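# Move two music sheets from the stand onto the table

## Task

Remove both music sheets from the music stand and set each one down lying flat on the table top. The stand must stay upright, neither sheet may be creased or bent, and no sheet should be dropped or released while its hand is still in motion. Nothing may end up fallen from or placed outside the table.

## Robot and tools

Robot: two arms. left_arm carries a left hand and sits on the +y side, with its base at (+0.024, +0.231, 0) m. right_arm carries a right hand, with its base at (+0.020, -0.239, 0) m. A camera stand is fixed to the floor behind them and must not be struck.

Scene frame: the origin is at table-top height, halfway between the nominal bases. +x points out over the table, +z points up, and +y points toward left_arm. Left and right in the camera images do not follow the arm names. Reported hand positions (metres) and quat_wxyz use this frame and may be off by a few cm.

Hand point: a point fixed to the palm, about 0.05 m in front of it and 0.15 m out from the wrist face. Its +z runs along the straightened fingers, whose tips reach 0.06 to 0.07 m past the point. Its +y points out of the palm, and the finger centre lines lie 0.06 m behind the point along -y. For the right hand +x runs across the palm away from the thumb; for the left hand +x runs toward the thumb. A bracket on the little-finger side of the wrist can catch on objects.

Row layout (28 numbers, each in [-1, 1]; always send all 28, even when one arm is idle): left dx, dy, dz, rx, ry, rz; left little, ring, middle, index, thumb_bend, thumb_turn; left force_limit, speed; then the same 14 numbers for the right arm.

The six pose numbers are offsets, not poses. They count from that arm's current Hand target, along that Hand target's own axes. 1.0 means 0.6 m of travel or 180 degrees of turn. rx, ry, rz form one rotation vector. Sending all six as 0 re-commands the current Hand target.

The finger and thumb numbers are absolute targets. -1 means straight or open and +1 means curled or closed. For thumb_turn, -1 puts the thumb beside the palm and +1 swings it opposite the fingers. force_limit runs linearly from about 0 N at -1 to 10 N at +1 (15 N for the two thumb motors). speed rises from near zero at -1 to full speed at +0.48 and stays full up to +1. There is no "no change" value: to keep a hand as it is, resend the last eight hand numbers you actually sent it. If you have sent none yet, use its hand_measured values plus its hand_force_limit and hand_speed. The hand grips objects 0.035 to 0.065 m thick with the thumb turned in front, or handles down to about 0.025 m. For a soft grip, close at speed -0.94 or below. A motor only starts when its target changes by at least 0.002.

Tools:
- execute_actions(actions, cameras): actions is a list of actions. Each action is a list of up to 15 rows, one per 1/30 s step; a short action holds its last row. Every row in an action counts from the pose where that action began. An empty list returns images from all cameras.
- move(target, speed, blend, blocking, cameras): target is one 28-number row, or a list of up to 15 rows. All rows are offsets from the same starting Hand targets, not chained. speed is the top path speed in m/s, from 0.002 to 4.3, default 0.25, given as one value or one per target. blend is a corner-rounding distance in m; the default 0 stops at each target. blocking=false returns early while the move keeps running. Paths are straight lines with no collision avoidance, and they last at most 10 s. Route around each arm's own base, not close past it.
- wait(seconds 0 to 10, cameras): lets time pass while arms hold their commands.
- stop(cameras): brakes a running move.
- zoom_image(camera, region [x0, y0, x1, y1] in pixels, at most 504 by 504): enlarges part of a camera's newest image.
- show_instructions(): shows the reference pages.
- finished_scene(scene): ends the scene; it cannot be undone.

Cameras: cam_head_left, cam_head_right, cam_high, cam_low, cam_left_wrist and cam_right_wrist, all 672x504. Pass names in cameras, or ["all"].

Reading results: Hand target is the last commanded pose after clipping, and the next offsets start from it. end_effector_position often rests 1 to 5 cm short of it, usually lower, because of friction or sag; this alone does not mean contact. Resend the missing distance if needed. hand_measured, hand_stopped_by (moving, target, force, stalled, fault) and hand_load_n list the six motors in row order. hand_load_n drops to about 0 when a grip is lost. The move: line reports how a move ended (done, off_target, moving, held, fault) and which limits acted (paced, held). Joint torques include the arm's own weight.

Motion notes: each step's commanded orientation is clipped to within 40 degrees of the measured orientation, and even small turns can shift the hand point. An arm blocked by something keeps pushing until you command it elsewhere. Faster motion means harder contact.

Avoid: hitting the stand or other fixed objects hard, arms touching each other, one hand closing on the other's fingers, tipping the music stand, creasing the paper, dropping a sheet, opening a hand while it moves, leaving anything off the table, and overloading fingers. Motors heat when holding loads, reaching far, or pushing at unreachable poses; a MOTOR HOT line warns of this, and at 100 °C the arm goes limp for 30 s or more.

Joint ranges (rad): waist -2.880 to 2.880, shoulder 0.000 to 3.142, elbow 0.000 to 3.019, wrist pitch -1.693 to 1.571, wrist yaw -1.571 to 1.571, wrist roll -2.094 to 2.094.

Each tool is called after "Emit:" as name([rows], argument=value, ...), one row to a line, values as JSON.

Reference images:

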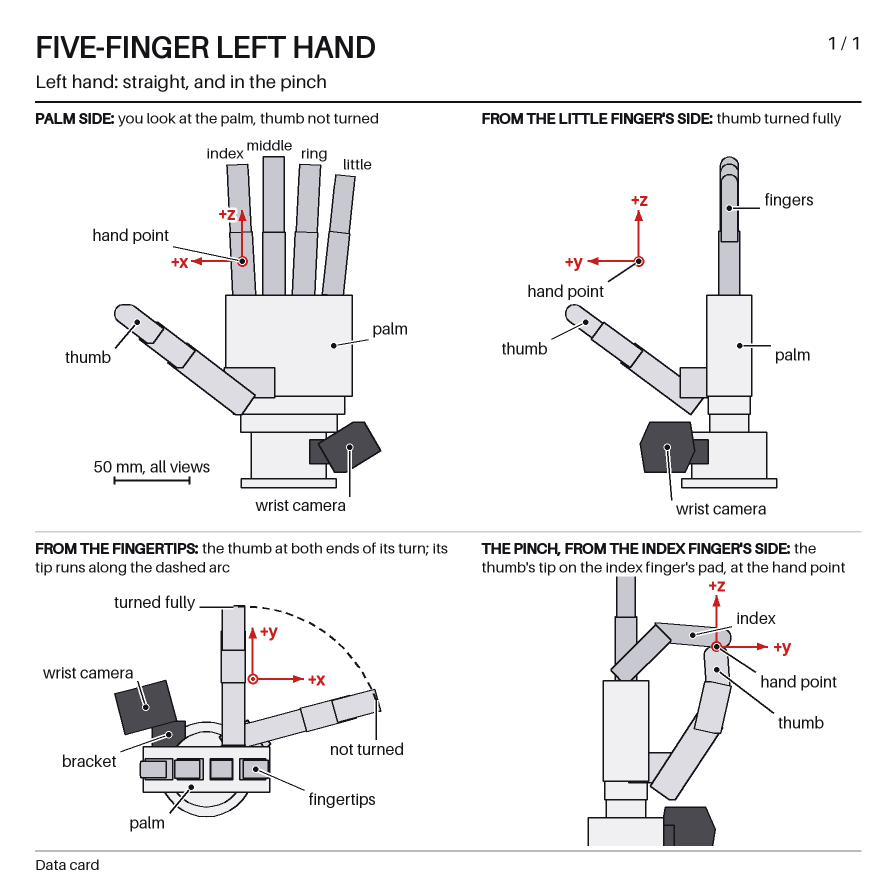

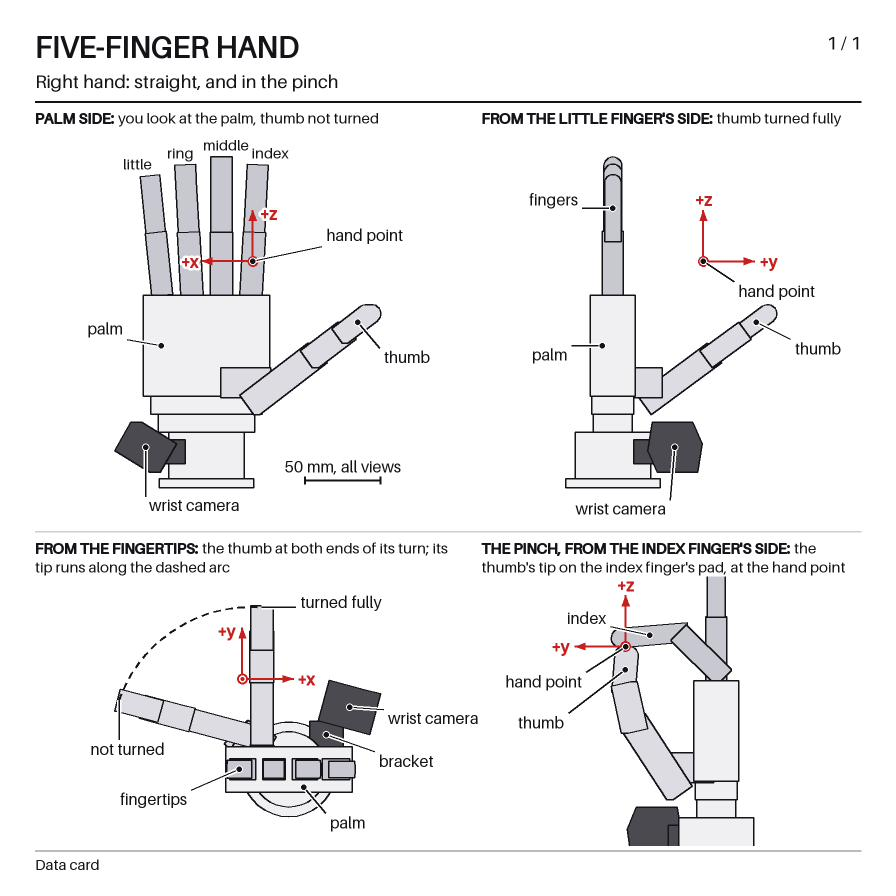

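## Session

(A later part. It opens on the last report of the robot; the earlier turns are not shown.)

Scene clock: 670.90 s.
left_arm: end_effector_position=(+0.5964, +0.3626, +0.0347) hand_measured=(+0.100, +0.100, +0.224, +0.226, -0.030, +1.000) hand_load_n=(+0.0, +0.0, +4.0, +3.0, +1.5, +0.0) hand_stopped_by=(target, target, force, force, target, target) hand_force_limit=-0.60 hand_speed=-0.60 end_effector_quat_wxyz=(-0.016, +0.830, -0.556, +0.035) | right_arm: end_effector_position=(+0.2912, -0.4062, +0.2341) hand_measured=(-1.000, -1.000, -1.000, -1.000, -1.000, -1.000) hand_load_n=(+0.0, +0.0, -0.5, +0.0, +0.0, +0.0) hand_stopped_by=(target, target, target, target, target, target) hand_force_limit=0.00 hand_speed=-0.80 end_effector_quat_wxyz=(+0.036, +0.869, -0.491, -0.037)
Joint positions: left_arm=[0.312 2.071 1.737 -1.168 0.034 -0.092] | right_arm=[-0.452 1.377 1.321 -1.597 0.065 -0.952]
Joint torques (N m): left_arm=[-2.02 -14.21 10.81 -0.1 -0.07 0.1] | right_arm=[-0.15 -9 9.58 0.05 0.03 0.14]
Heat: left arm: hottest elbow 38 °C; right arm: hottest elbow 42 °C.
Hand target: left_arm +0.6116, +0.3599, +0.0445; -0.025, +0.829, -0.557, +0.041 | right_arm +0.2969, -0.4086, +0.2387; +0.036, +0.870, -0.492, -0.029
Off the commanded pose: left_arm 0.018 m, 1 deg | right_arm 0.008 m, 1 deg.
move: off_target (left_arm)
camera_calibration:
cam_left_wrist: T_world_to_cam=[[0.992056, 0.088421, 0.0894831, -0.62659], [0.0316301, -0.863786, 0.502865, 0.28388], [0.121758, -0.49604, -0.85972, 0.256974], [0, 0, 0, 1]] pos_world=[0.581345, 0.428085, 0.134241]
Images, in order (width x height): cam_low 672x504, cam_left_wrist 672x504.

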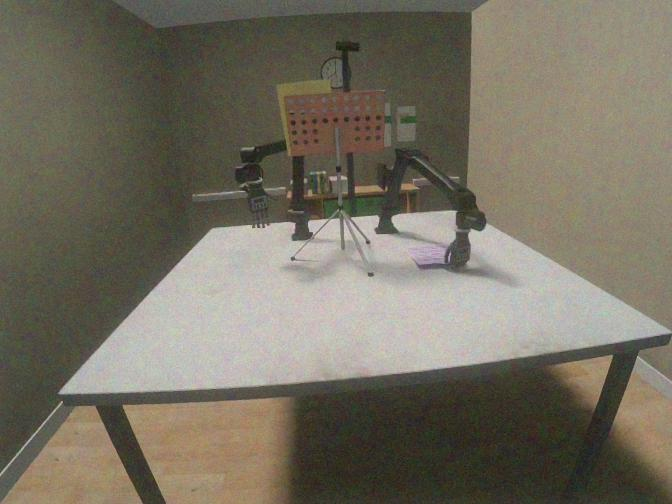

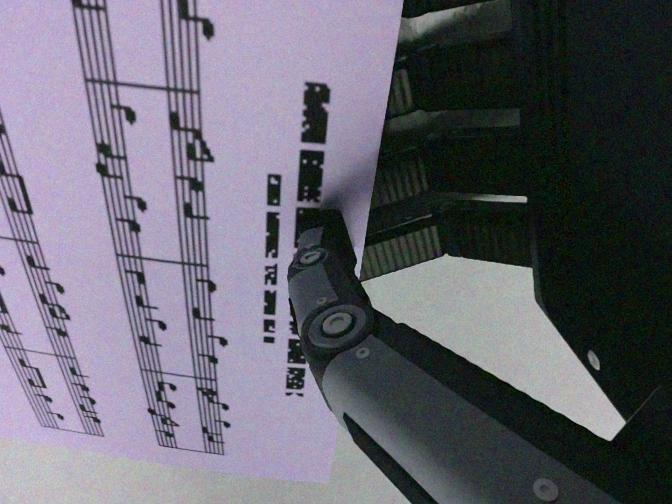

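Emit:
move(target=[0,0,0.0143,-0.005,-0.0023,0,0.1,0.1,0.5,0.5,-0.03,1,-0.6,-0.6,0,0,0,0,0,0,-1,-1,-1,-1,-1,-1,0,-0.8], speed=0.03, cameras=["cam_left_wrist","cam_low"])

Emit:
zoom_image(camera="cam_low", region=[400, 220, 500, 280])

Scene clock: 678.93 s.
left_arm: end_effector_position=(+0.5974, +0.3631, +0.0339) hand_measured=(+0.100, +0.100, +0.224, +0.226, -0.030, +1.000) hand_load_n=(+0.0, -2.0, +4.5, +2.5, +1.0, +0.0) hand_stopped_by=(target, target, force, force, target, target) hand_force_limit=-0.60 hand_speed=-0.60 end_effector_quat_wxyz=(-0.014, +0.831, -0.556, +0.030) | right_arm: end_effector_position=(+0.2912, -0.4062, +0.2341) hand_measured=(-1.000, -1.000, -1.000, -1.000, -1.000, -1.000) hand_load_n=(+0.0, +0.0, +0.0, +0.0, +0.0, +0.5) hand_stopped_by=(target, target, target, target, target, target) hand_force_limit=0.00 hand_speed=-0.80 end_effector_quat_wxyz=(+0.036, +0.869, -0.491, -0.037)
Joint positions: left_arm=[0.311 2.082 1.752 -1.182 0.028 -0.094] | right_arm=[-0.452 1.377 1.321 -1.597 0.065 -0.952]
Joint torques (N m): left_arm=[-2.02 -13.68 10.62 0.16 -0.07 0.11] | right_arm=[-0.21 -9.23 9.62 0.12 0.03 0.14]
Heat: left arm: hottest elbow 37 °C; right arm: hottest elbow 42 °C.
Hand target: left_arm +0.6124, +0.3599, +0.0360; -0.021, +0.830, -0.557, +0.034 | right_arm +0.2969, -0.4086, +0.2387; +0.036, +0.870, -0.492, -0.029
Off the commanded pose: left_arm 0.015 m, 1 deg | right_arm 0.008 m, 1 deg.
move: off_target (left_arm)
camera_calibration:
cam_left_wrist: T_world_to_cam=[[0.992903, 0.0889894, 0.0788925, -0.627779], [0.0378175, -0.865207, 0.499986, 0.281674], [0.112752, -0.493454, -0.862433, 0.260829], [0, 0, 0, 1]] pos_world=[0.583263, 0.42828, 0.133641]
Images, in order (width x height): cam_low 672x504, cam_left_wrist 672x504.

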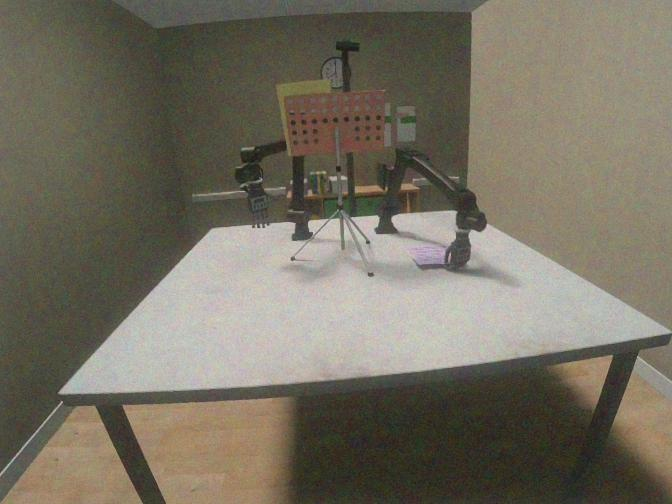

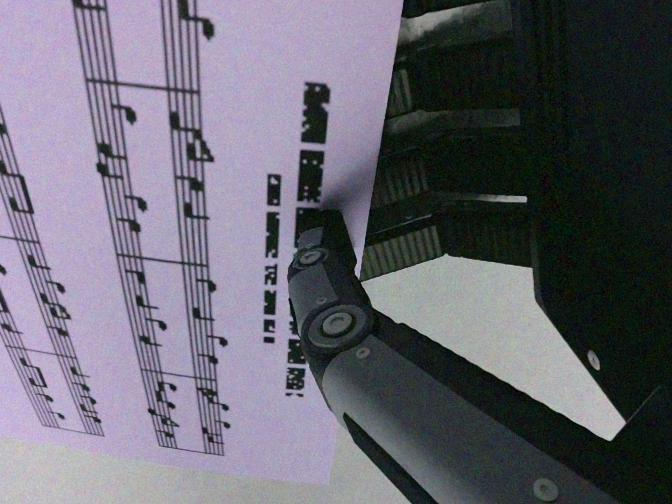

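Scaled by 5.040.

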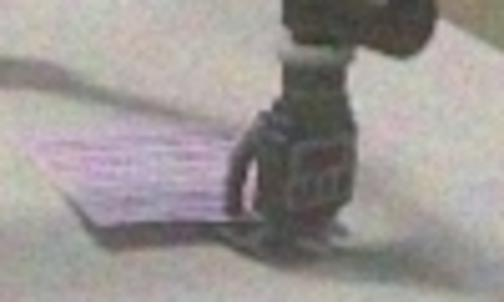

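Emit:
move([
  [0.0005,-0.0012,-0.0166,0.0353,0.0163,0,0.1,0.1,0.5,0.5,-0.03,1,-0.6,-0.6,0,0,0,0,0,0,-1,-1,-1,-1,-1,-1,0,-0.8],
  [0.0005,-0.0012,-0.0166,0.0353,0.0163,0,0.2,0.2,0.5,0.5,-0.03,1,-0.6,-0.6,0,0,0,0,0,0,-1,-1,-1,-1,-1,-1,0,-0.8],
  [-0.0003,0.0008,0.010,0.0353,0.0163,0,0.2,0.2,0.5,0.5,-0.03,1,-0.6,-0.6,0,0,0,0,0,0,-1,-1,-1,-1,-1,-1,0,-0.8],
], speed=0.03, cameras=["cam_left_wrist","cam_low"])

Emit:
zoom_image(camera="cam_low", region=[400, 220, 500, 280])

Scene clock: 706.80 s.
left_arm: end_effector_position=(+0.6060, +0.3583, +0.0297) hand_measured=(+0.200, +0.200, +0.224, +0.226, -0.030, +1.000) hand_load_n=(-4.0, +0.0, +4.5, +3.0, +1.0, +0.0) hand_stopped_by=(target, target, force, force, target, target) hand_force_limit=-0.60 hand_speed=-0.60 end_effector_quat_wxyz=(-0.043, +0.827, -0.556, +0.076) | right_arm: end_effector_position=(+0.2912, -0.4062, +0.2341) hand_measured=(-1.000, -1.000, -1.000, -1.000, -1.000, -1.000) hand_load_n=(+0.0, +0.0, +0.0, +0.0, +0.0, +0.0) hand_stopped_by=(target, target, target, target, target, target) hand_force_limit=0.00 hand_speed=-0.80 end_effector_quat_wxyz=(+0.036, +0.869, -0.491, -0.037)
Joint positions: left_arm=[0.311 2.03 1.658 -1.035 0.065 -0.094] | right_arm=[-0.452 1.377 1.321 -1.597 0.065 -0.952]
Joint torques (N m): left_arm=[-1.03 -14.86 7.19 1.51 0.19 0.17] | right_arm=[-0.44 -9.23 9.65 0.03 0.02 0.14]
Heat: left arm: hottest elbow 38 °C; right arm: hottest elbow 42 °C.
Hand target: left_arm +0.6124, +0.3598, +0.0299; -0.052, +0.826, -0.555, +0.086 | right_arm +0.2969, -0.4086, +0.2387; +0.036, +0.870, -0.492, -0.029
Off the commanded pose: left_arm 0.007 m, 2 deg | right_arm 0.008 m, 1 deg.
move: done; target 2's new numbers were sent with left_arm's hand 0.013 m and 2 deg from that target
camera_calibration:
cam_left_wrist: T_world_to_cam=[[0.978563, 0.0854887, 0.187364, -0.628873], [-0.0211885, -0.863155, 0.504494, 0.314249], [0.204853, -0.49765, -0.84284, 0.199091], [0, 0, 0, 1]] pos_world=[0.581266, 0.424085, 0.127094]
Images, in order (width x height): cam_low 672x504, cam_left_wrist 672x504.

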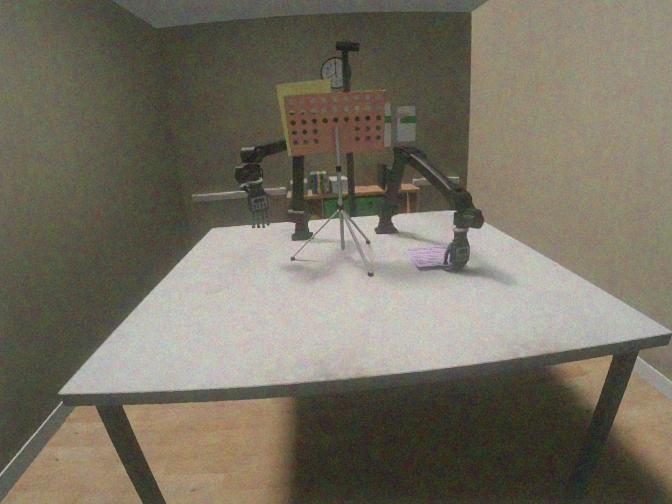

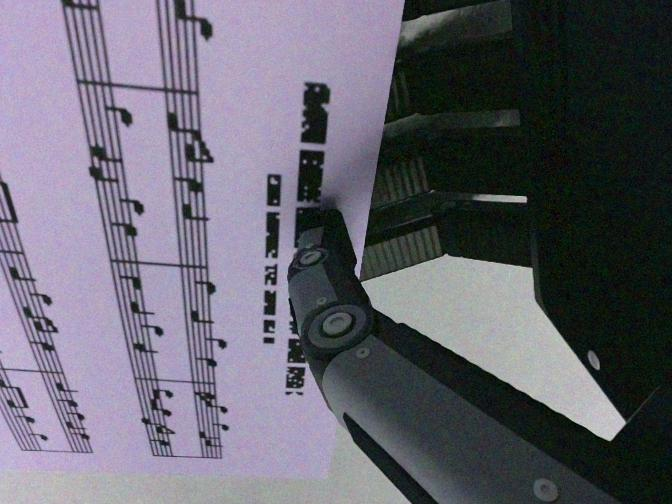

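Scaled by 5.040.

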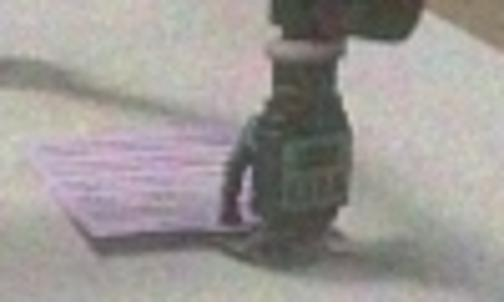

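Emit:
move([
  [0.0006,-0.0012,-0.0065,0,0,0,0.2,0.2,0.5,0.5,-0.03,1,-0.6,-0.6,0,0,0,0,0,0,-1,-1,-1,-1,-1,-1,0,-0.8],
  [0.0006,-0.0012,-0.0065,0,0,0,0.2,0.2,0.5,0.5,-0.3,1,-0.6,-0.8,0,0,0,0,0,0,-1,-1,-1,-1,-1,-1,0,-0.8],
], speed=0.03, cameras=["cam_left_wrist","cam_low"])

Emit:
zoom_image(camera="cam_low", region=[400, 220, 500, 280])

Scene clock: 741.40 s.
left_arm: end_effector_position=(+0.6060, +0.3583, +0.0297) hand_measured=(+0.200, +0.200, +0.224, +0.226, -0.300, +1.000) hand_load_n=(-4.0, +0.5, +0.0, +0.0, -0.5, +0.0) hand_stopped_by=(target, target, force, force, target, target) hand_force_limit=-0.60 hand_speed=-0.80 end_effector_quat_wxyz=(-0.043, +0.827, -0.556, +0.076) | right_arm: end_effector_position=(+0.2912, -0.4062, +0.2341) hand_measured=(-1.000, -1.000, -1.000, -1.000, -1.000, -1.000) hand_load_n=(+0.0, +0.0, +0.0, +0.0, +0.0, +0.0) hand_stopped_by=(target, target, target, target, target, target) hand_force_limit=0.00 hand_speed=-0.80 end_effector_quat_wxyz=(+0.036, +0.869, -0.491, -0.037)
Joint positions: left_arm=[0.311 2.03 1.658 -1.035 0.065 -0.094] | right_arm=[-0.452 1.377 1.321 -1.597 0.065 -0.952]
Joint torques (N m): left_arm=[-1.08 -15.15 7.5 1.2 0.19 0.17] | right_arm=[-0.15 -9.47 9.61 0.03 0.02 0.14]
Heat: left arm: hottest elbow 35 °C; right arm: hottest elbow 42 °C.
Hand target: left_arm +0.6124, +0.3598, +0.0339; -0.052, +0.826, -0.555, +0.086 | right_arm +0.2969, -0.4086, +0.2387; +0.036, +0.870, -0.492, -0.029
Off the commanded pose: left_arm 0.008 m, 1 deg | right_arm 0.008 m, 1 deg.
move: done
camera_calibration:
cam_left_wrist: T_world_to_cam=[[0.978563, 0.0854887, 0.187364, -0.628873], [-0.0211885, -0.863155, 0.504494, 0.314249], [0.204853, -0.49765, -0.84284, 0.199091], [0, 0, 0, 1]] pos_world=[0.581266, 0.424085, 0.127094]
Images, in order (width x height): cam_low 672x504, cam_left_wrist 672x504.

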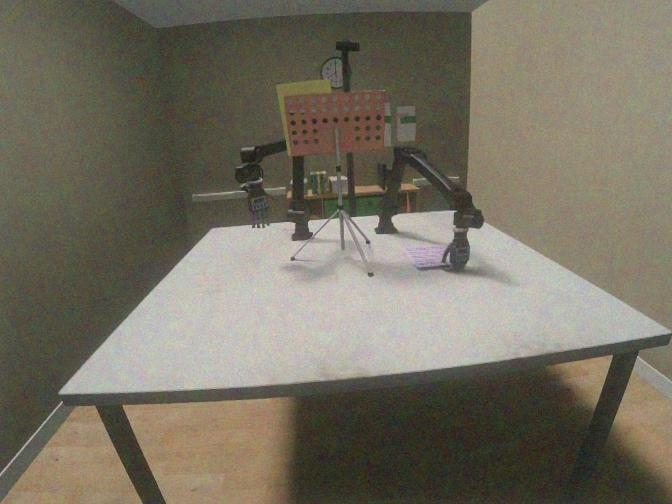

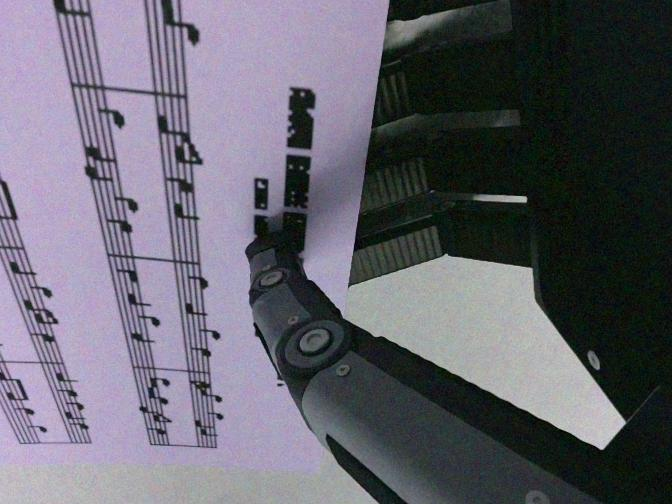

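Scaled by 5.040.

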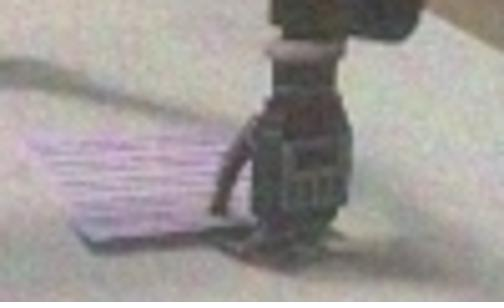

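Emit:
move([
  [0.0014,-0.003,-0.0163,0,0,0,0.2,0.2,0.5,0.5,-0.7,1,-0.6,-0.6,0,0,0,0,0,0,-1,-1,-1,-1,-1,-1,0,-0.8],
  [0.0567,-0.1392,0.0137,0,0,0,0.2,0.2,0.5,0.5,-0.7,1,-0.6,-0.6,0,0,0,0,0,0,-1,-1,-1,-1,-1,-1,0,-0.8],
], speed=[0.02,0.035], cameras=["cam_left_wrist","cam_low","cam_high","cam_head_left"])

Emit:
zoom_image(camera="cam_low", region=[400, 220, 500, 280])

Scene clock: 760.00 s.
left_arm: end_effector_position=(+0.6889, +0.3644, +0.0345) hand_measured=(+0.200, +0.200, +0.224, +0.226, -0.700, +1.000) hand_load_n=(+0.0, +0.0, +0.0, +0.0, +0.0, +0.0) hand_stopped_by=(target, target, force, force, target, target) hand_force_limit=-0.60 hand_speed=-0.60 end_effector_quat_wxyz=(-0.044, +0.828, -0.554, +0.080) | right_arm: end_effector_position=(+0.2912, -0.4062, +0.2341) hand_measured=(-1.000, -1.000, -1.000, -1.000, -1.000, -1.000) hand_load_n=(+0.0, +0.0, +0.0, +0.0, +0.0, +0.0) hand_stopped_by=(target, target, target, target, target, target) hand_force_limit=0.00 hand_speed=-0.80 end_effector_quat_wxyz=(+0.036, +0.869, -0.491, -0.037)
Joint positions: left_arm=[0.285 2.247 2.042 -1.195 0.063 -0.124] | right_arm=[-0.452 1.377 1.321 -1.597 0.065 -0.952]
Joint torques (N m): left_arm=[-1.96 -16.44 11.37 0.09 -0.05 0.11] | right_arm=[-0.38 -9.17 9.61 0.08 0.02 0.15]
Heat: left arm: hottest elbow 35 °C; right arm: hottest elbow 42 °C.
Hand target: left_arm +0.7025, +0.3598, +0.0438; -0.052, +0.826, -0.555, +0.086 | right_arm +0.2969, -0.4086, +0.2387; +0.036, +0.870, -0.492, -0.029
Off the commanded pose: left_arm 0.017 m, 1 deg | right_arm 0.008 m, 1 deg.
move: off_target (left_arm)
camera_calibration:
cam_left_wrist: T_world_to_cam=[[0.977028, 0.0893585, 0.193471, -0.712027], [-0.0212689, -0.862426, 0.505737, 0.318513], [0.212046, -0.498234, -0.840714, 0.184391], [0, 0, 0, 1]] pos_world=[0.663346, 0.43019, 0.131693]
Images, in order (width x height): cam_head_left 672x504, cam_high 672x504, cam_low 672x504, cam_left_wrist 672x504.

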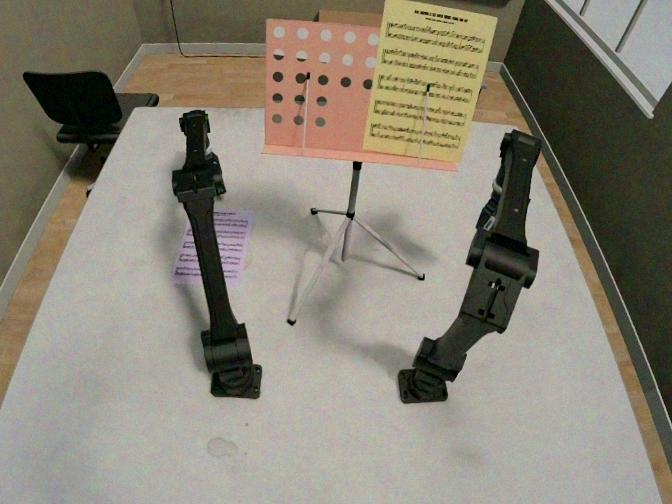

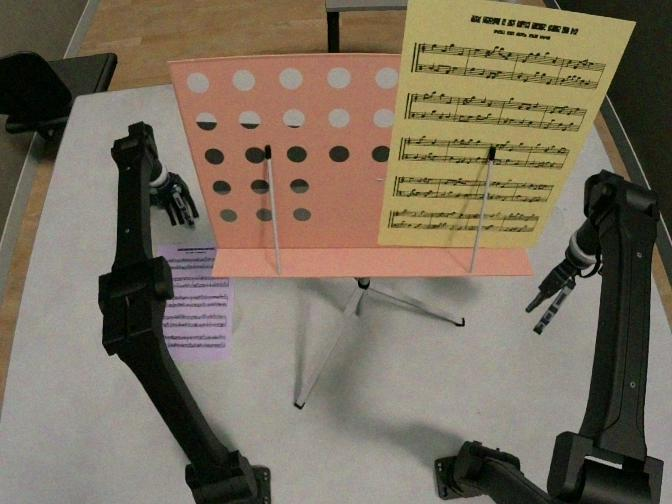

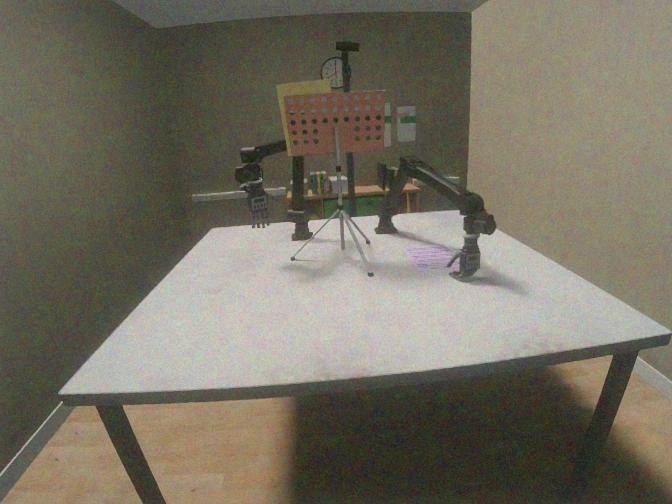

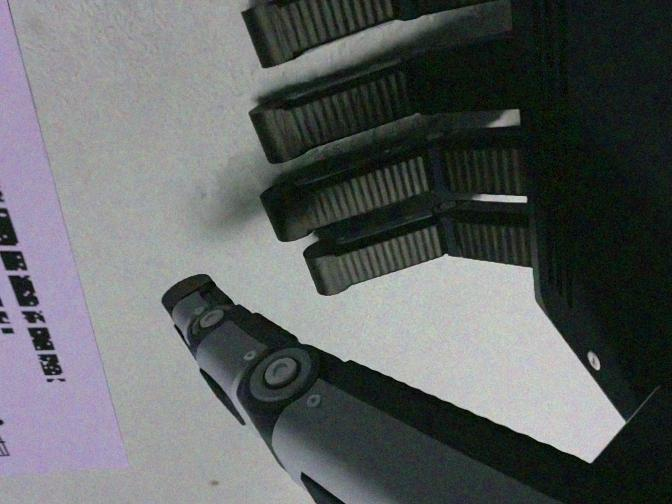

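Scaled by 5.040.

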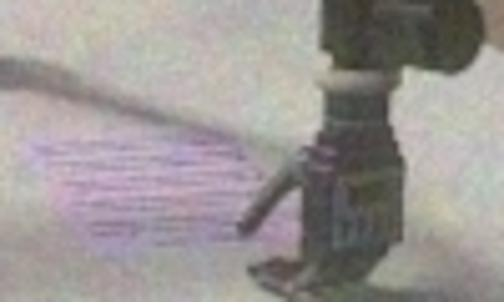

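Emit:
move([
  [0.021,-0.0454,-0.2452,0,0,0,0.2,0.2,0.5,0.5,-0.7,1,-0.6,-0.6,-0.0779,0.021,-0.7373,0.4783,0.0297,0.2788,-1,-1,-1,-1,-1,1,-0.5,-0.4],
  [0.021,-0.0454,-0.2452,0,0,0,0.2,0.2,0.5,0.5,-0.7,1,-0.6,-0.6,-0.309,-0.199,-0.9131,0.4783,0.0297,0.2788,-1,-1,-1,-1,-1,1,-0.5,-0.4],
], blend=[0.03,0], speed=0.2, cameras=["all"])

Scene clock: 811.13 s.
left_arm: end_effector_position=(+0.6942, +0.3658, +0.1856) hand_measured=(+0.200, +0.200, +0.224, +0.226, -0.700, +1.000) hand_load_n=(+0.0, +0.0, +0.0, +0.0, +0.0, +0.0) hand_stopped_by=(target, target, force, force, target, target) hand_force_limit=-0.60 hand_speed=-0.60 end_effector_quat_wxyz=(-0.045, +0.828, -0.554, +0.080) | right_arm: end_effector_position=(+0.3606, -0.1717, +0.7654) hand_measured=(-1.000, -1.000, -1.000, -1.000, -1.000, +1.000) hand_load_n=(+0.0, +0.0, +0.0, +0.0, +0.0, +0.0) hand_stopped_by=(target, target, target, target, target, target) hand_force_limit=-0.50 hand_speed=-0.40 end_effector_quat_wxyz=(+0.509, -0.401, +0.673, -0.356)
Joint positions: left_arm=[0.285 2.269 2.48 -1.609 0.063 -0.124] | right_arm=[0.14 1.224 2.444 -1.458 0.246 0.481]
Joint torques (N m): left_arm=[-2.02 -16.62 11.44 0.09 -0.04 0.11] | right_arm=[0.38 -2.08 7.09 1.26 0.1 0.26]
Motor temperatures (°C): left_arm=[22 37 38 23 25 23] | right_arm=[24 25 43 25 24 25]
Heat: left arm: hottest elbow 38 °C; right arm: hottest elbow 43 °C.
Hand target: left_arm +0.7025, +0.3598, +0.1939; -0.052, +0.826, -0.555, +0.086 | right_arm +0.3504, -0.1703, +0.7763; +0.519, -0.396, +0.669, -0.355
Off the commanded pose: left_arm 0.013 m, 1 deg | right_arm 0.015 m, 1 deg.
move: off_target (left_arm, right_arm)
camera_calibration:
cam_left_wrist: T_world_to_cam=[[0.976709, 0.0895754, 0.194978, -0.74675], [-0.0217789, -0.862614, 0.505393, 0.243984], [0.213462, -0.497868, -0.840572, 0.309791], [0, 0, 0, 1]] pos_world=[0.668542, 0.431589, 0.282694]
cam_right_wrist: T_world_to_cam=[[-0.236246, 0.125356, -0.963573, 0.839543], [-0.409892, 0.886241, 0.215791, 0.132358], [0.881009, 0.445941, -0.157989, -0.00371047], [0, 0, 0, 1]] pos_world=[0.25586, -0.220888, 0.779813]

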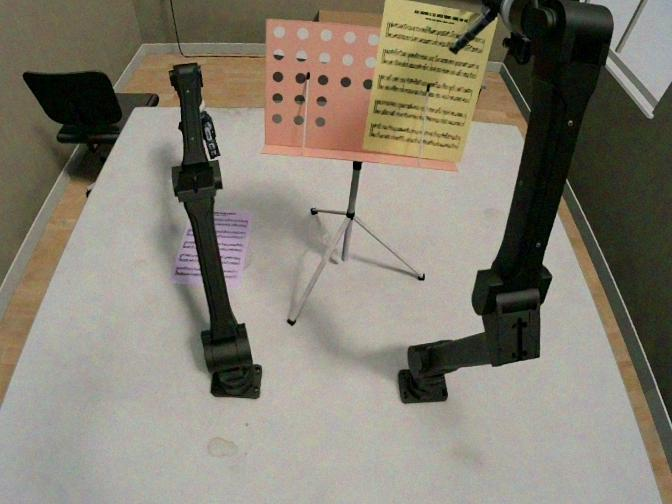

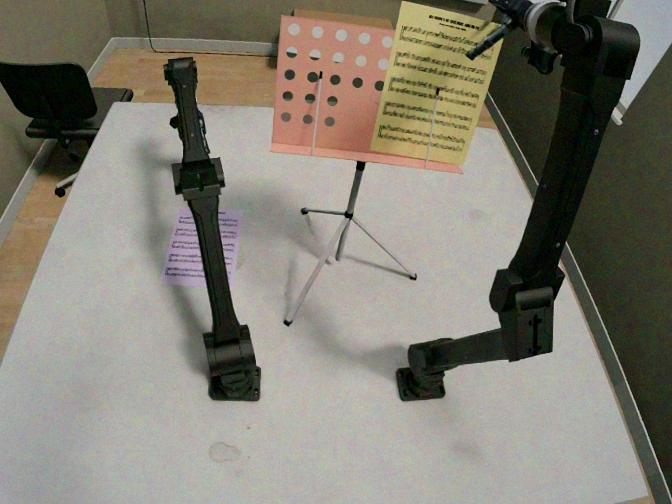

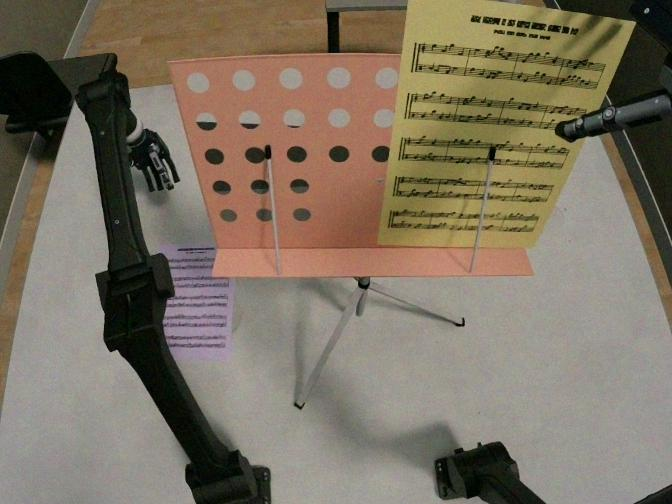

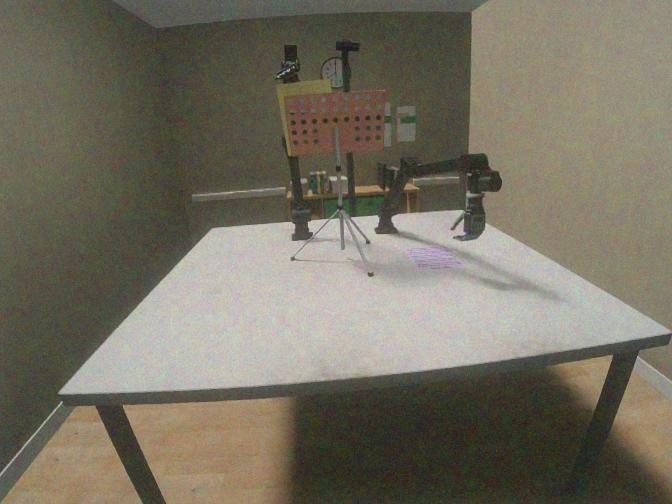

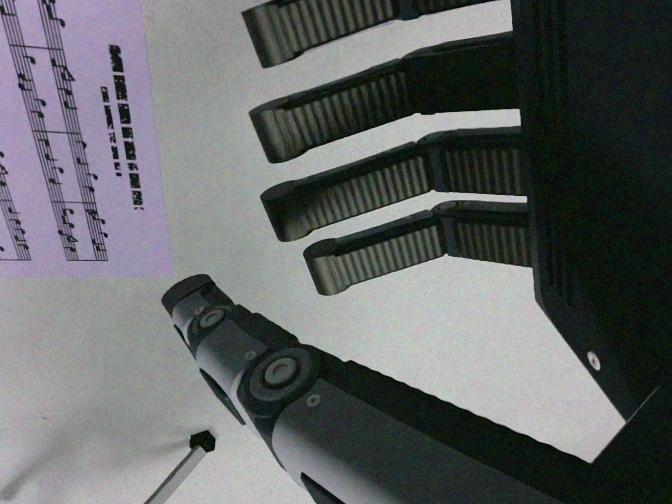

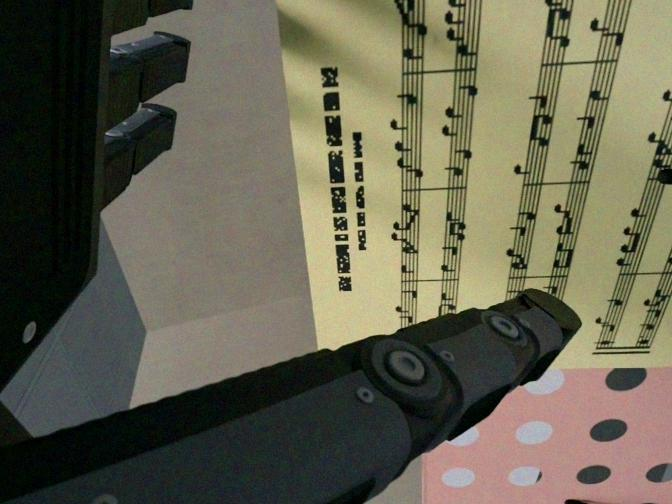

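Emit:
move(target=[0,0,0,0,0,0,0.2,0.2,0.5,0.5,-0.7,1,-0.6,-0.6,-0.025,0.0132,0.0735,0,0,0,-1,-1,-1,-1,-1,1,-0.5,-0.4], speed=0.08, cameras=["cam_right_wrist","cam_high","cam_head_left"])

Scene clock: 840.23 s.
left_arm: end_effector_position=(+0.6942, +0.3658, +0.1856) hand_measured=(+0.200, +0.200, +0.224, +0.226, -0.700, +1.000) hand_load_n=(+0.0, +0.0, +0.0, +0.0, +0.0, +0.0) hand_stopped_by=(target, target, force, force, target, target) hand_force_limit=-0.60 hand_speed=-0.60 end_effector_quat_wxyz=(-0.045, +0.828, -0.554, +0.080) | right_arm: end_effector_position=(+0.3879, -0.1630, +0.7670) hand_measured=(-1.000, -1.000, -1.000, -1.000, -1.000, +1.000) hand_load_n=(+0.0, +0.0, -0.5, +0.0, +0.0, +0.0) hand_stopped_by=(target, target, target, target, target, target) hand_force_limit=-0.50 hand_speed=-0.40 end_effector_quat_wxyz=(+0.514, -0.396, +0.670, -0.360)
Joint positions: left_arm=[0.285 2.269 2.48 -1.609 0.063 -0.124] | right_arm=[0.165 1.26 2.444 -1.405 0.275 0.488]
Joint torques (N m): left_arm=[-1.96 -16.56 11.45 0.08 -0.05 0.11] | right_arm=[0.85 -2.43 4.1 2.47 0.1 0.28]
Heat: left arm: hottest elbow 38 °C; right arm: hottest elbow 39 °C.
Hand target: left_arm +0.7025, +0.3598, +0.1939; -0.052, +0.826, -0.555, +0.086 | right_arm +0.3944, -0.1562, +0.7662; +0.519, -0.396, +0.669, -0.355
Off the commanded pose: left_arm 0.013 m, 1 deg | right_arm 0.009 m, 1 deg.
move: off_target (left_arm)
camera_calibration:
cam_right_wrist: T_world_to_cam=[[-0.218647, 0.129513, -0.967171, 0.843014], [-0.40886, 0.887795, 0.211314, 0.138708], [0.886018, 0.44164, -0.141161, -0.0469589], [0, 0, 0, 1]] pos_world=[0.282641, -0.211587, 0.779399]
Images, in order (width x height): cam_head_left 672x504, cam_high 672x504, cam_right_wrist 672x504.

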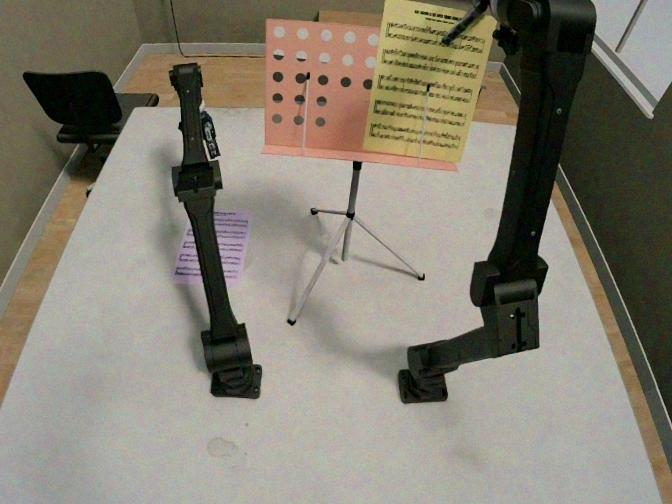

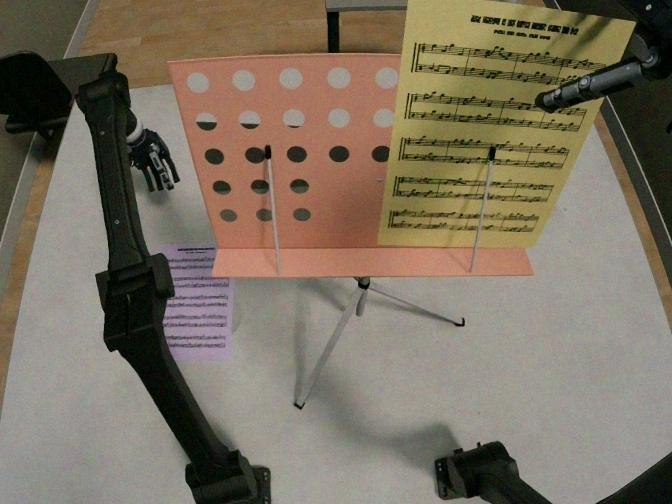

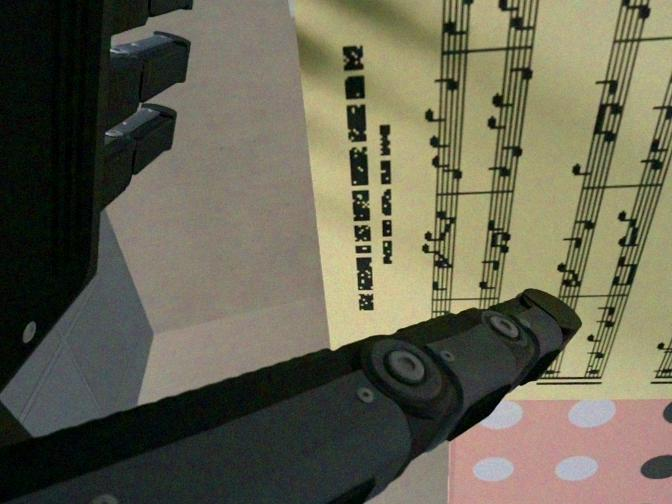

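Emit:
move(target=[0,0,0,0,0,0,0.2,0.2,0.5,0.5,-0.7,1,-0.6,-0.6,-0.0068,0.0183,0.0633,0,0,0,-1,-1,-1,-1,-1,1,-0.5,-0.4], speed=0.08, cameras=["cam_right_wrist","cam_high","cam_head_left"])

Scene clock: 854.67 s.
left_arm: end_effector_position=(+0.6942, +0.3658, +0.1856) hand_measured=(+0.200, +0.200, +0.224, +0.226, -0.700, +1.000) hand_load_n=(+0.0, +0.0, +0.0, +0.0, +0.0, +0.0) hand_stopped_by=(target, target, force, force, target, target) hand_force_limit=-0.60 hand_speed=-0.60 end_effector_quat_wxyz=(-0.045, +0.828, -0.554, +0.080) | right_arm: end_effector_position=(+0.4207, -0.1555, +0.7541) hand_measured=(-1.000, -1.000, -1.000, -1.000, -1.000, +1.000) hand_load_n=(-0.5, -0.5, +0.0, +0.0, -0.5, +0.0) hand_stopped_by=(target, target, target, target, target, target) hand_force_limit=-0.50 hand_speed=-0.40 end_effector_quat_wxyz=(+0.517, -0.395, +0.668, -0.360)
Joint positions: left_arm=[0.285 2.269 2.48 -1.609 0.063 -0.124] | right_arm=[0.165 1.263 2.355 -1.307 0.272 0.488]
Joint torques (N m): left_arm=[-2.02 -16.67 11.41 0.08 -0.04 0.11] | right_arm=[0.5 -3.43 4.66 2.56 -0.09 0.25]
Motor temperatures (°C): left_arm=[22 36 39 23 25 23] | right_arm=[24 25 38 25 24 25]
Heat: left arm: hottest elbow 39 °C; right arm: hottest elbow 38 °C.
Hand target: left_arm +0.7025, +0.3598, +0.1939; -0.052, +0.826, -0.555, +0.086 | right_arm +0.4302, -0.1502, +0.7504; +0.519, -0.396, +0.669, -0.355
Off the commanded pose: left_arm 0.013 m, 1 deg | right_arm 0.012 m, 1 deg.
move: off_target (left_arm, right_arm)
camera_calibration:
cam_right_wrist: T_world_to_cam=[[-0.213079, 0.130737, -0.968248, 0.835447], [-0.413212, 0.885957, 0.21056, 0.150307], [0.885355, 0.444958, -0.134757, -0.0851697], [0, 0, 0, 1]] pos_world=[0.315531, -0.204493, 0.765794]
Images, in order (width x height): cam_head_left 672x504, cam_high 672x504, cam_right_wrist 672x504.

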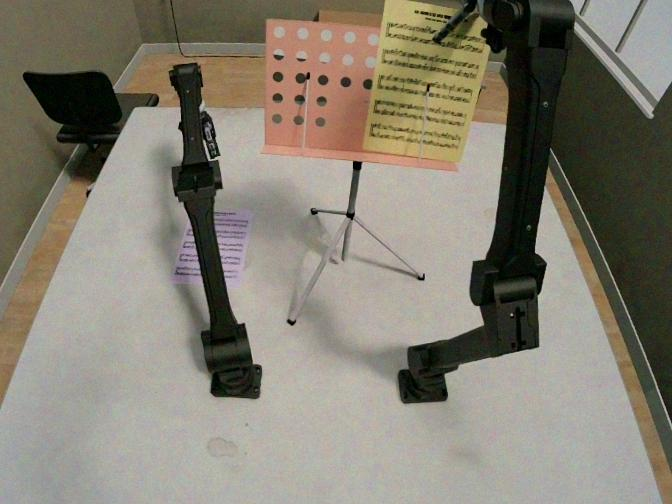

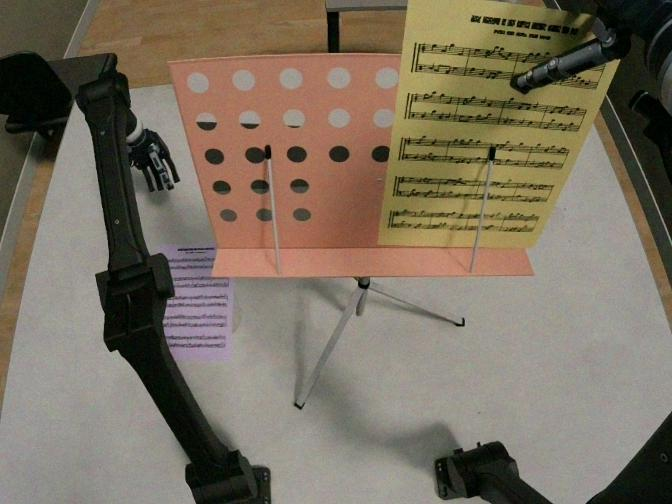

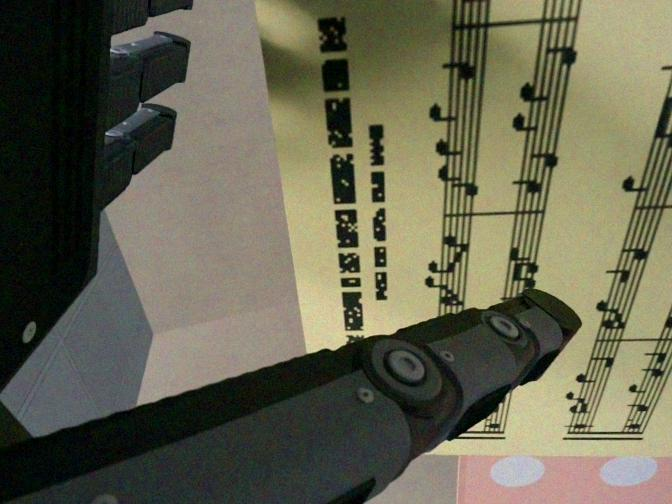

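Emit:
move(target=[0,0,0,0,0,0,0.2,0.2,0.5,0.5,-0.7,1,-0.6,-0.6,0.004,0.0095,0.0073,0,0,0,-1,-1,-1,-1,-1,1,-0.5,-0.4], speed=0.08, cameras=["cam_right_wrist"])

Scene clock: 874.00 s.
left_arm: end_effector_position=(+0.6942, +0.3658, +0.1856) hand_measured=(+0.200, +0.200, +0.224, +0.226, -0.700, +1.000) hand_load_n=(+0.0, +0.0, +0.0, +0.0, +0.0, +0.0) hand_stopped_by=(target, target, force, force, target, target) hand_force_limit=-0.60 hand_speed=-0.60 end_effector_quat_wxyz=(-0.045, +0.828, -0.554, +0.080) | right_arm: end_effector_position=(+0.4332, -0.1523, +0.7416) hand_measured=(-1.000, -1.000, -1.000, -1.000, -1.000, +1.000) hand_load_n=(+0.0, +0.0, +0.0, +0.0, +0.0, +0.0) hand_stopped_by=(target, target, target, target, target, target) hand_force_limit=-0.50 hand_speed=-0.40 end_effector_quat_wxyz=(+0.513, -0.399, +0.671, -0.357)
Joint positions: left_arm=[0.285 2.269 2.48 -1.609 0.063 -0.124] | right_arm=[0.165 1.26 2.306 -1.276 0.269 0.488]
Joint torques (N m): left_arm=[-2.02 -16.67 11.44 0.08 -0.05 0.11] | right_arm=[0.21 -5.25 4.85 2.52 -0.08 0.23]
Heat: left arm: hottest elbow 39 °C; right arm: hottest elbow 36 °C.
Hand target: left_arm +0.7025, +0.3598, +0.1939; -0.052, +0.826, -0.555, +0.086 | right_arm +0.4333, -0.1501, +0.7434; +0.519, -0.396, +0.669, -0.355
Off the commanded pose: left_arm 0.013 m, 1 deg | right_arm 0.003 m, 1 deg.
move: off_target (left_arm)
camera_calibration:
cam_right_wrist: T_world_to_cam=[[-0.227567, 0.127829, -0.965336, 0.829229], [-0.412349, 0.885425, 0.214454, 0.151996], [0.882146, 0.446858, -0.148783, -0.0872504], [0, 0, 0, 1]] pos_world=[0.328348, -0.201592, 0.754907]
Images, in order (width x height): cam_right_wrist 672x504.

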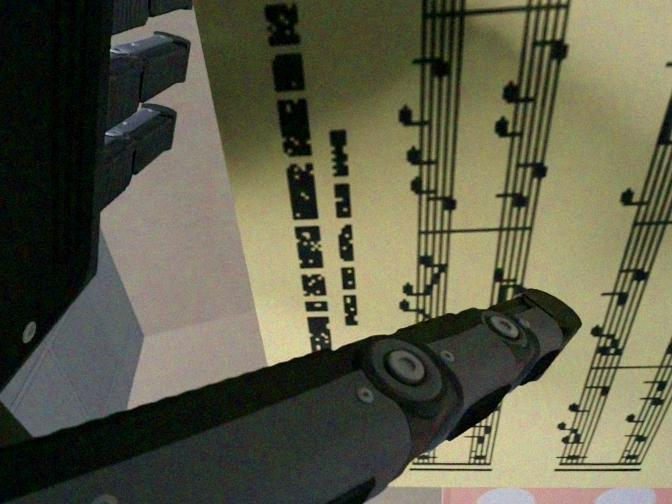

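Emit:
move(target=[0,0,0,0,0,0,0.2,0.2,0.5,0.5,-0.7,1,-0.6,-0.6,-0.002,-0.0077,-0.0152,0,0,0,-1,-1,-1,-1,-1,1,-0.5,-0.4], speed=0.08, cameras=["cam_right_wrist"])

Scene clock: 890.43 s.
left_arm: end_effector_position=(+0.6942, +0.3658, +0.1856) hand_measured=(+0.200, +0.200, +0.224, +0.226, -0.700, +1.000) hand_load_n=(+0.0, +0.0, +0.0, +0.0, +0.0, +0.0) hand_stopped_by=(target, target, force, force, target, target) hand_force_limit=-0.60 hand_speed=-0.60 end_effector_quat_wxyz=(-0.045, +0.828, -0.554, +0.080) | right_arm: end_effector_position=(+0.4329, -0.1525, +0.7417) hand_measured=(-1.000, -1.000, -1.000, -1.000, -1.000, +1.000) hand_load_n=(+0.0, +0.0, +0.0, +0.0, +0.0, +0.0) hand_stopped_by=(target, target, target, target, target, target) hand_force_limit=-0.50 hand_speed=-0.40 end_effector_quat_wxyz=(+0.513, -0.399, +0.671, -0.357)
Joint positions: left_arm=[0.285 2.269 2.48 -1.609 0.063 -0.124] | right_arm=[0.165 1.26 2.306 -1.276 0.27 0.488]
Joint torques (N m): left_arm=[-1.96 -16.67 11.44 0.09 -0.04 0.11] | right_arm=[0.5 -4.72 7.49 1.4 0.11 0.24]
Heat: left arm: hottest elbow 39 °C; right arm: hottest elbow 35 °C.
Hand target: left_arm +0.7025, +0.3598, +0.1939; -0.052, +0.826, -0.555, +0.086 | right_arm +0.4251, -0.1506, +0.7501; +0.520, -0.396, +0.669, -0.355
Off the commanded pose: left_arm 0.013 m, 1 deg | right_arm 0.011 m, 1 deg.
move: off_target (left_arm, right_arm)
camera_calibration:
cam_right_wrist: T_world_to_cam=[[-0.227216, 0.127951, -0.965402, 0.829229], [-0.41211, 0.885558, 0.214362, 0.151957], [0.882348, 0.446559, -0.148483, -0.0872793], [0, 0, 0, 1]] pos_world=[0.328048, -0.201692, 0.755006]
Images, in order (width x height): cam_right_wrist 672x504.

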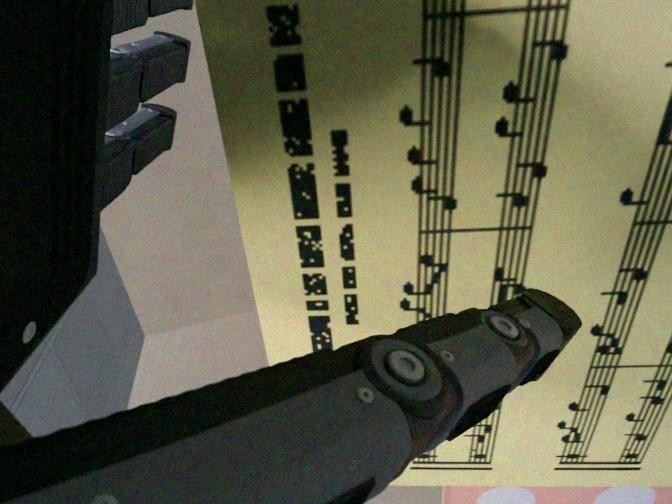

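Emit:
move(target=[0,0,0,0,0,0,0.2,0.2,0.5,0.5,-0.7,1,-0.6,-0.6,-0.003,-0.008,-0.0087,0,0,0,-1,-1,-1,-1,-1,1,-0.5,-0.4], speed=0.08, cameras=["cam_right_wrist"])

Scene clock: 898.10 s.
left_arm: end_effector_position=(+0.6942, +0.3658, +0.1856) hand_measured=(+0.200, +0.200, +0.224, +0.226, -0.700, +1.000) hand_load_n=(+0.0, +0.0, +0.0, +0.5, +0.0, +0.5) hand_stopped_by=(target, target, force, force, target, target) hand_force_limit=-0.60 hand_speed=-0.60 end_effector_quat_wxyz=(-0.045, +0.828, -0.554, +0.080) | right_arm: end_effector_position=(+0.4256, -0.1546, +0.7448) hand_measured=(-1.000, -1.000, -1.000, -1.000, -1.000, +1.000) hand_load_n=(+0.0, +0.0, +0.0, +0.0, +0.0, +0.0) hand_stopped_by=(target, target, target, target, target, target) hand_force_limit=-0.50 hand_speed=-0.40 end_effector_quat_wxyz=(+0.510, -0.399, +0.673, -0.358)
Joint positions: left_arm=[0.285 2.269 2.48 -1.609 0.063 -0.124] | right_arm=[0.165 1.261 2.329 -1.303 0.273 0.488]
Joint torques (N m): left_arm=[-1.96 -16.67 11.47 0.09 -0.04 0.11] | right_arm=[0.5 -3.14 8.59 1.29 0.11 0.25]
Heat: left arm: hottest elbow 39 °C; right arm: hottest elbow 36 °C.
Hand target: left_arm +0.7025, +0.3598, +0.1939; -0.052, +0.826, -0.555, +0.086 | right_arm +0.4212, -0.1507, +0.7560; +0.519, -0.396, +0.669, -0.355
Off the commanded pose: left_arm 0.013 m, 1 deg | right_arm 0.013 m, 1 deg.
move: off_target (left_arm, right_arm)
camera_calibration:
cam_right_wrist: T_world_to_cam=[[-0.23094, 0.127015, -0.964642, 0.831684], [-0.408538, 0.88715, 0.214618, 0.148712], [0.883042, 0.443657, -0.152988, -0.0768158], [0, 0, 0, 1]] pos_world=[0.320656, -0.203487, 0.758609]
Images, in order (width x height): cam_right_wrist 672x504.

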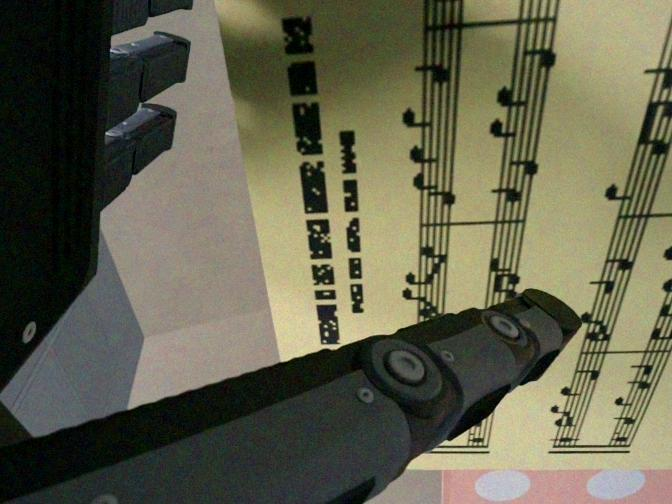

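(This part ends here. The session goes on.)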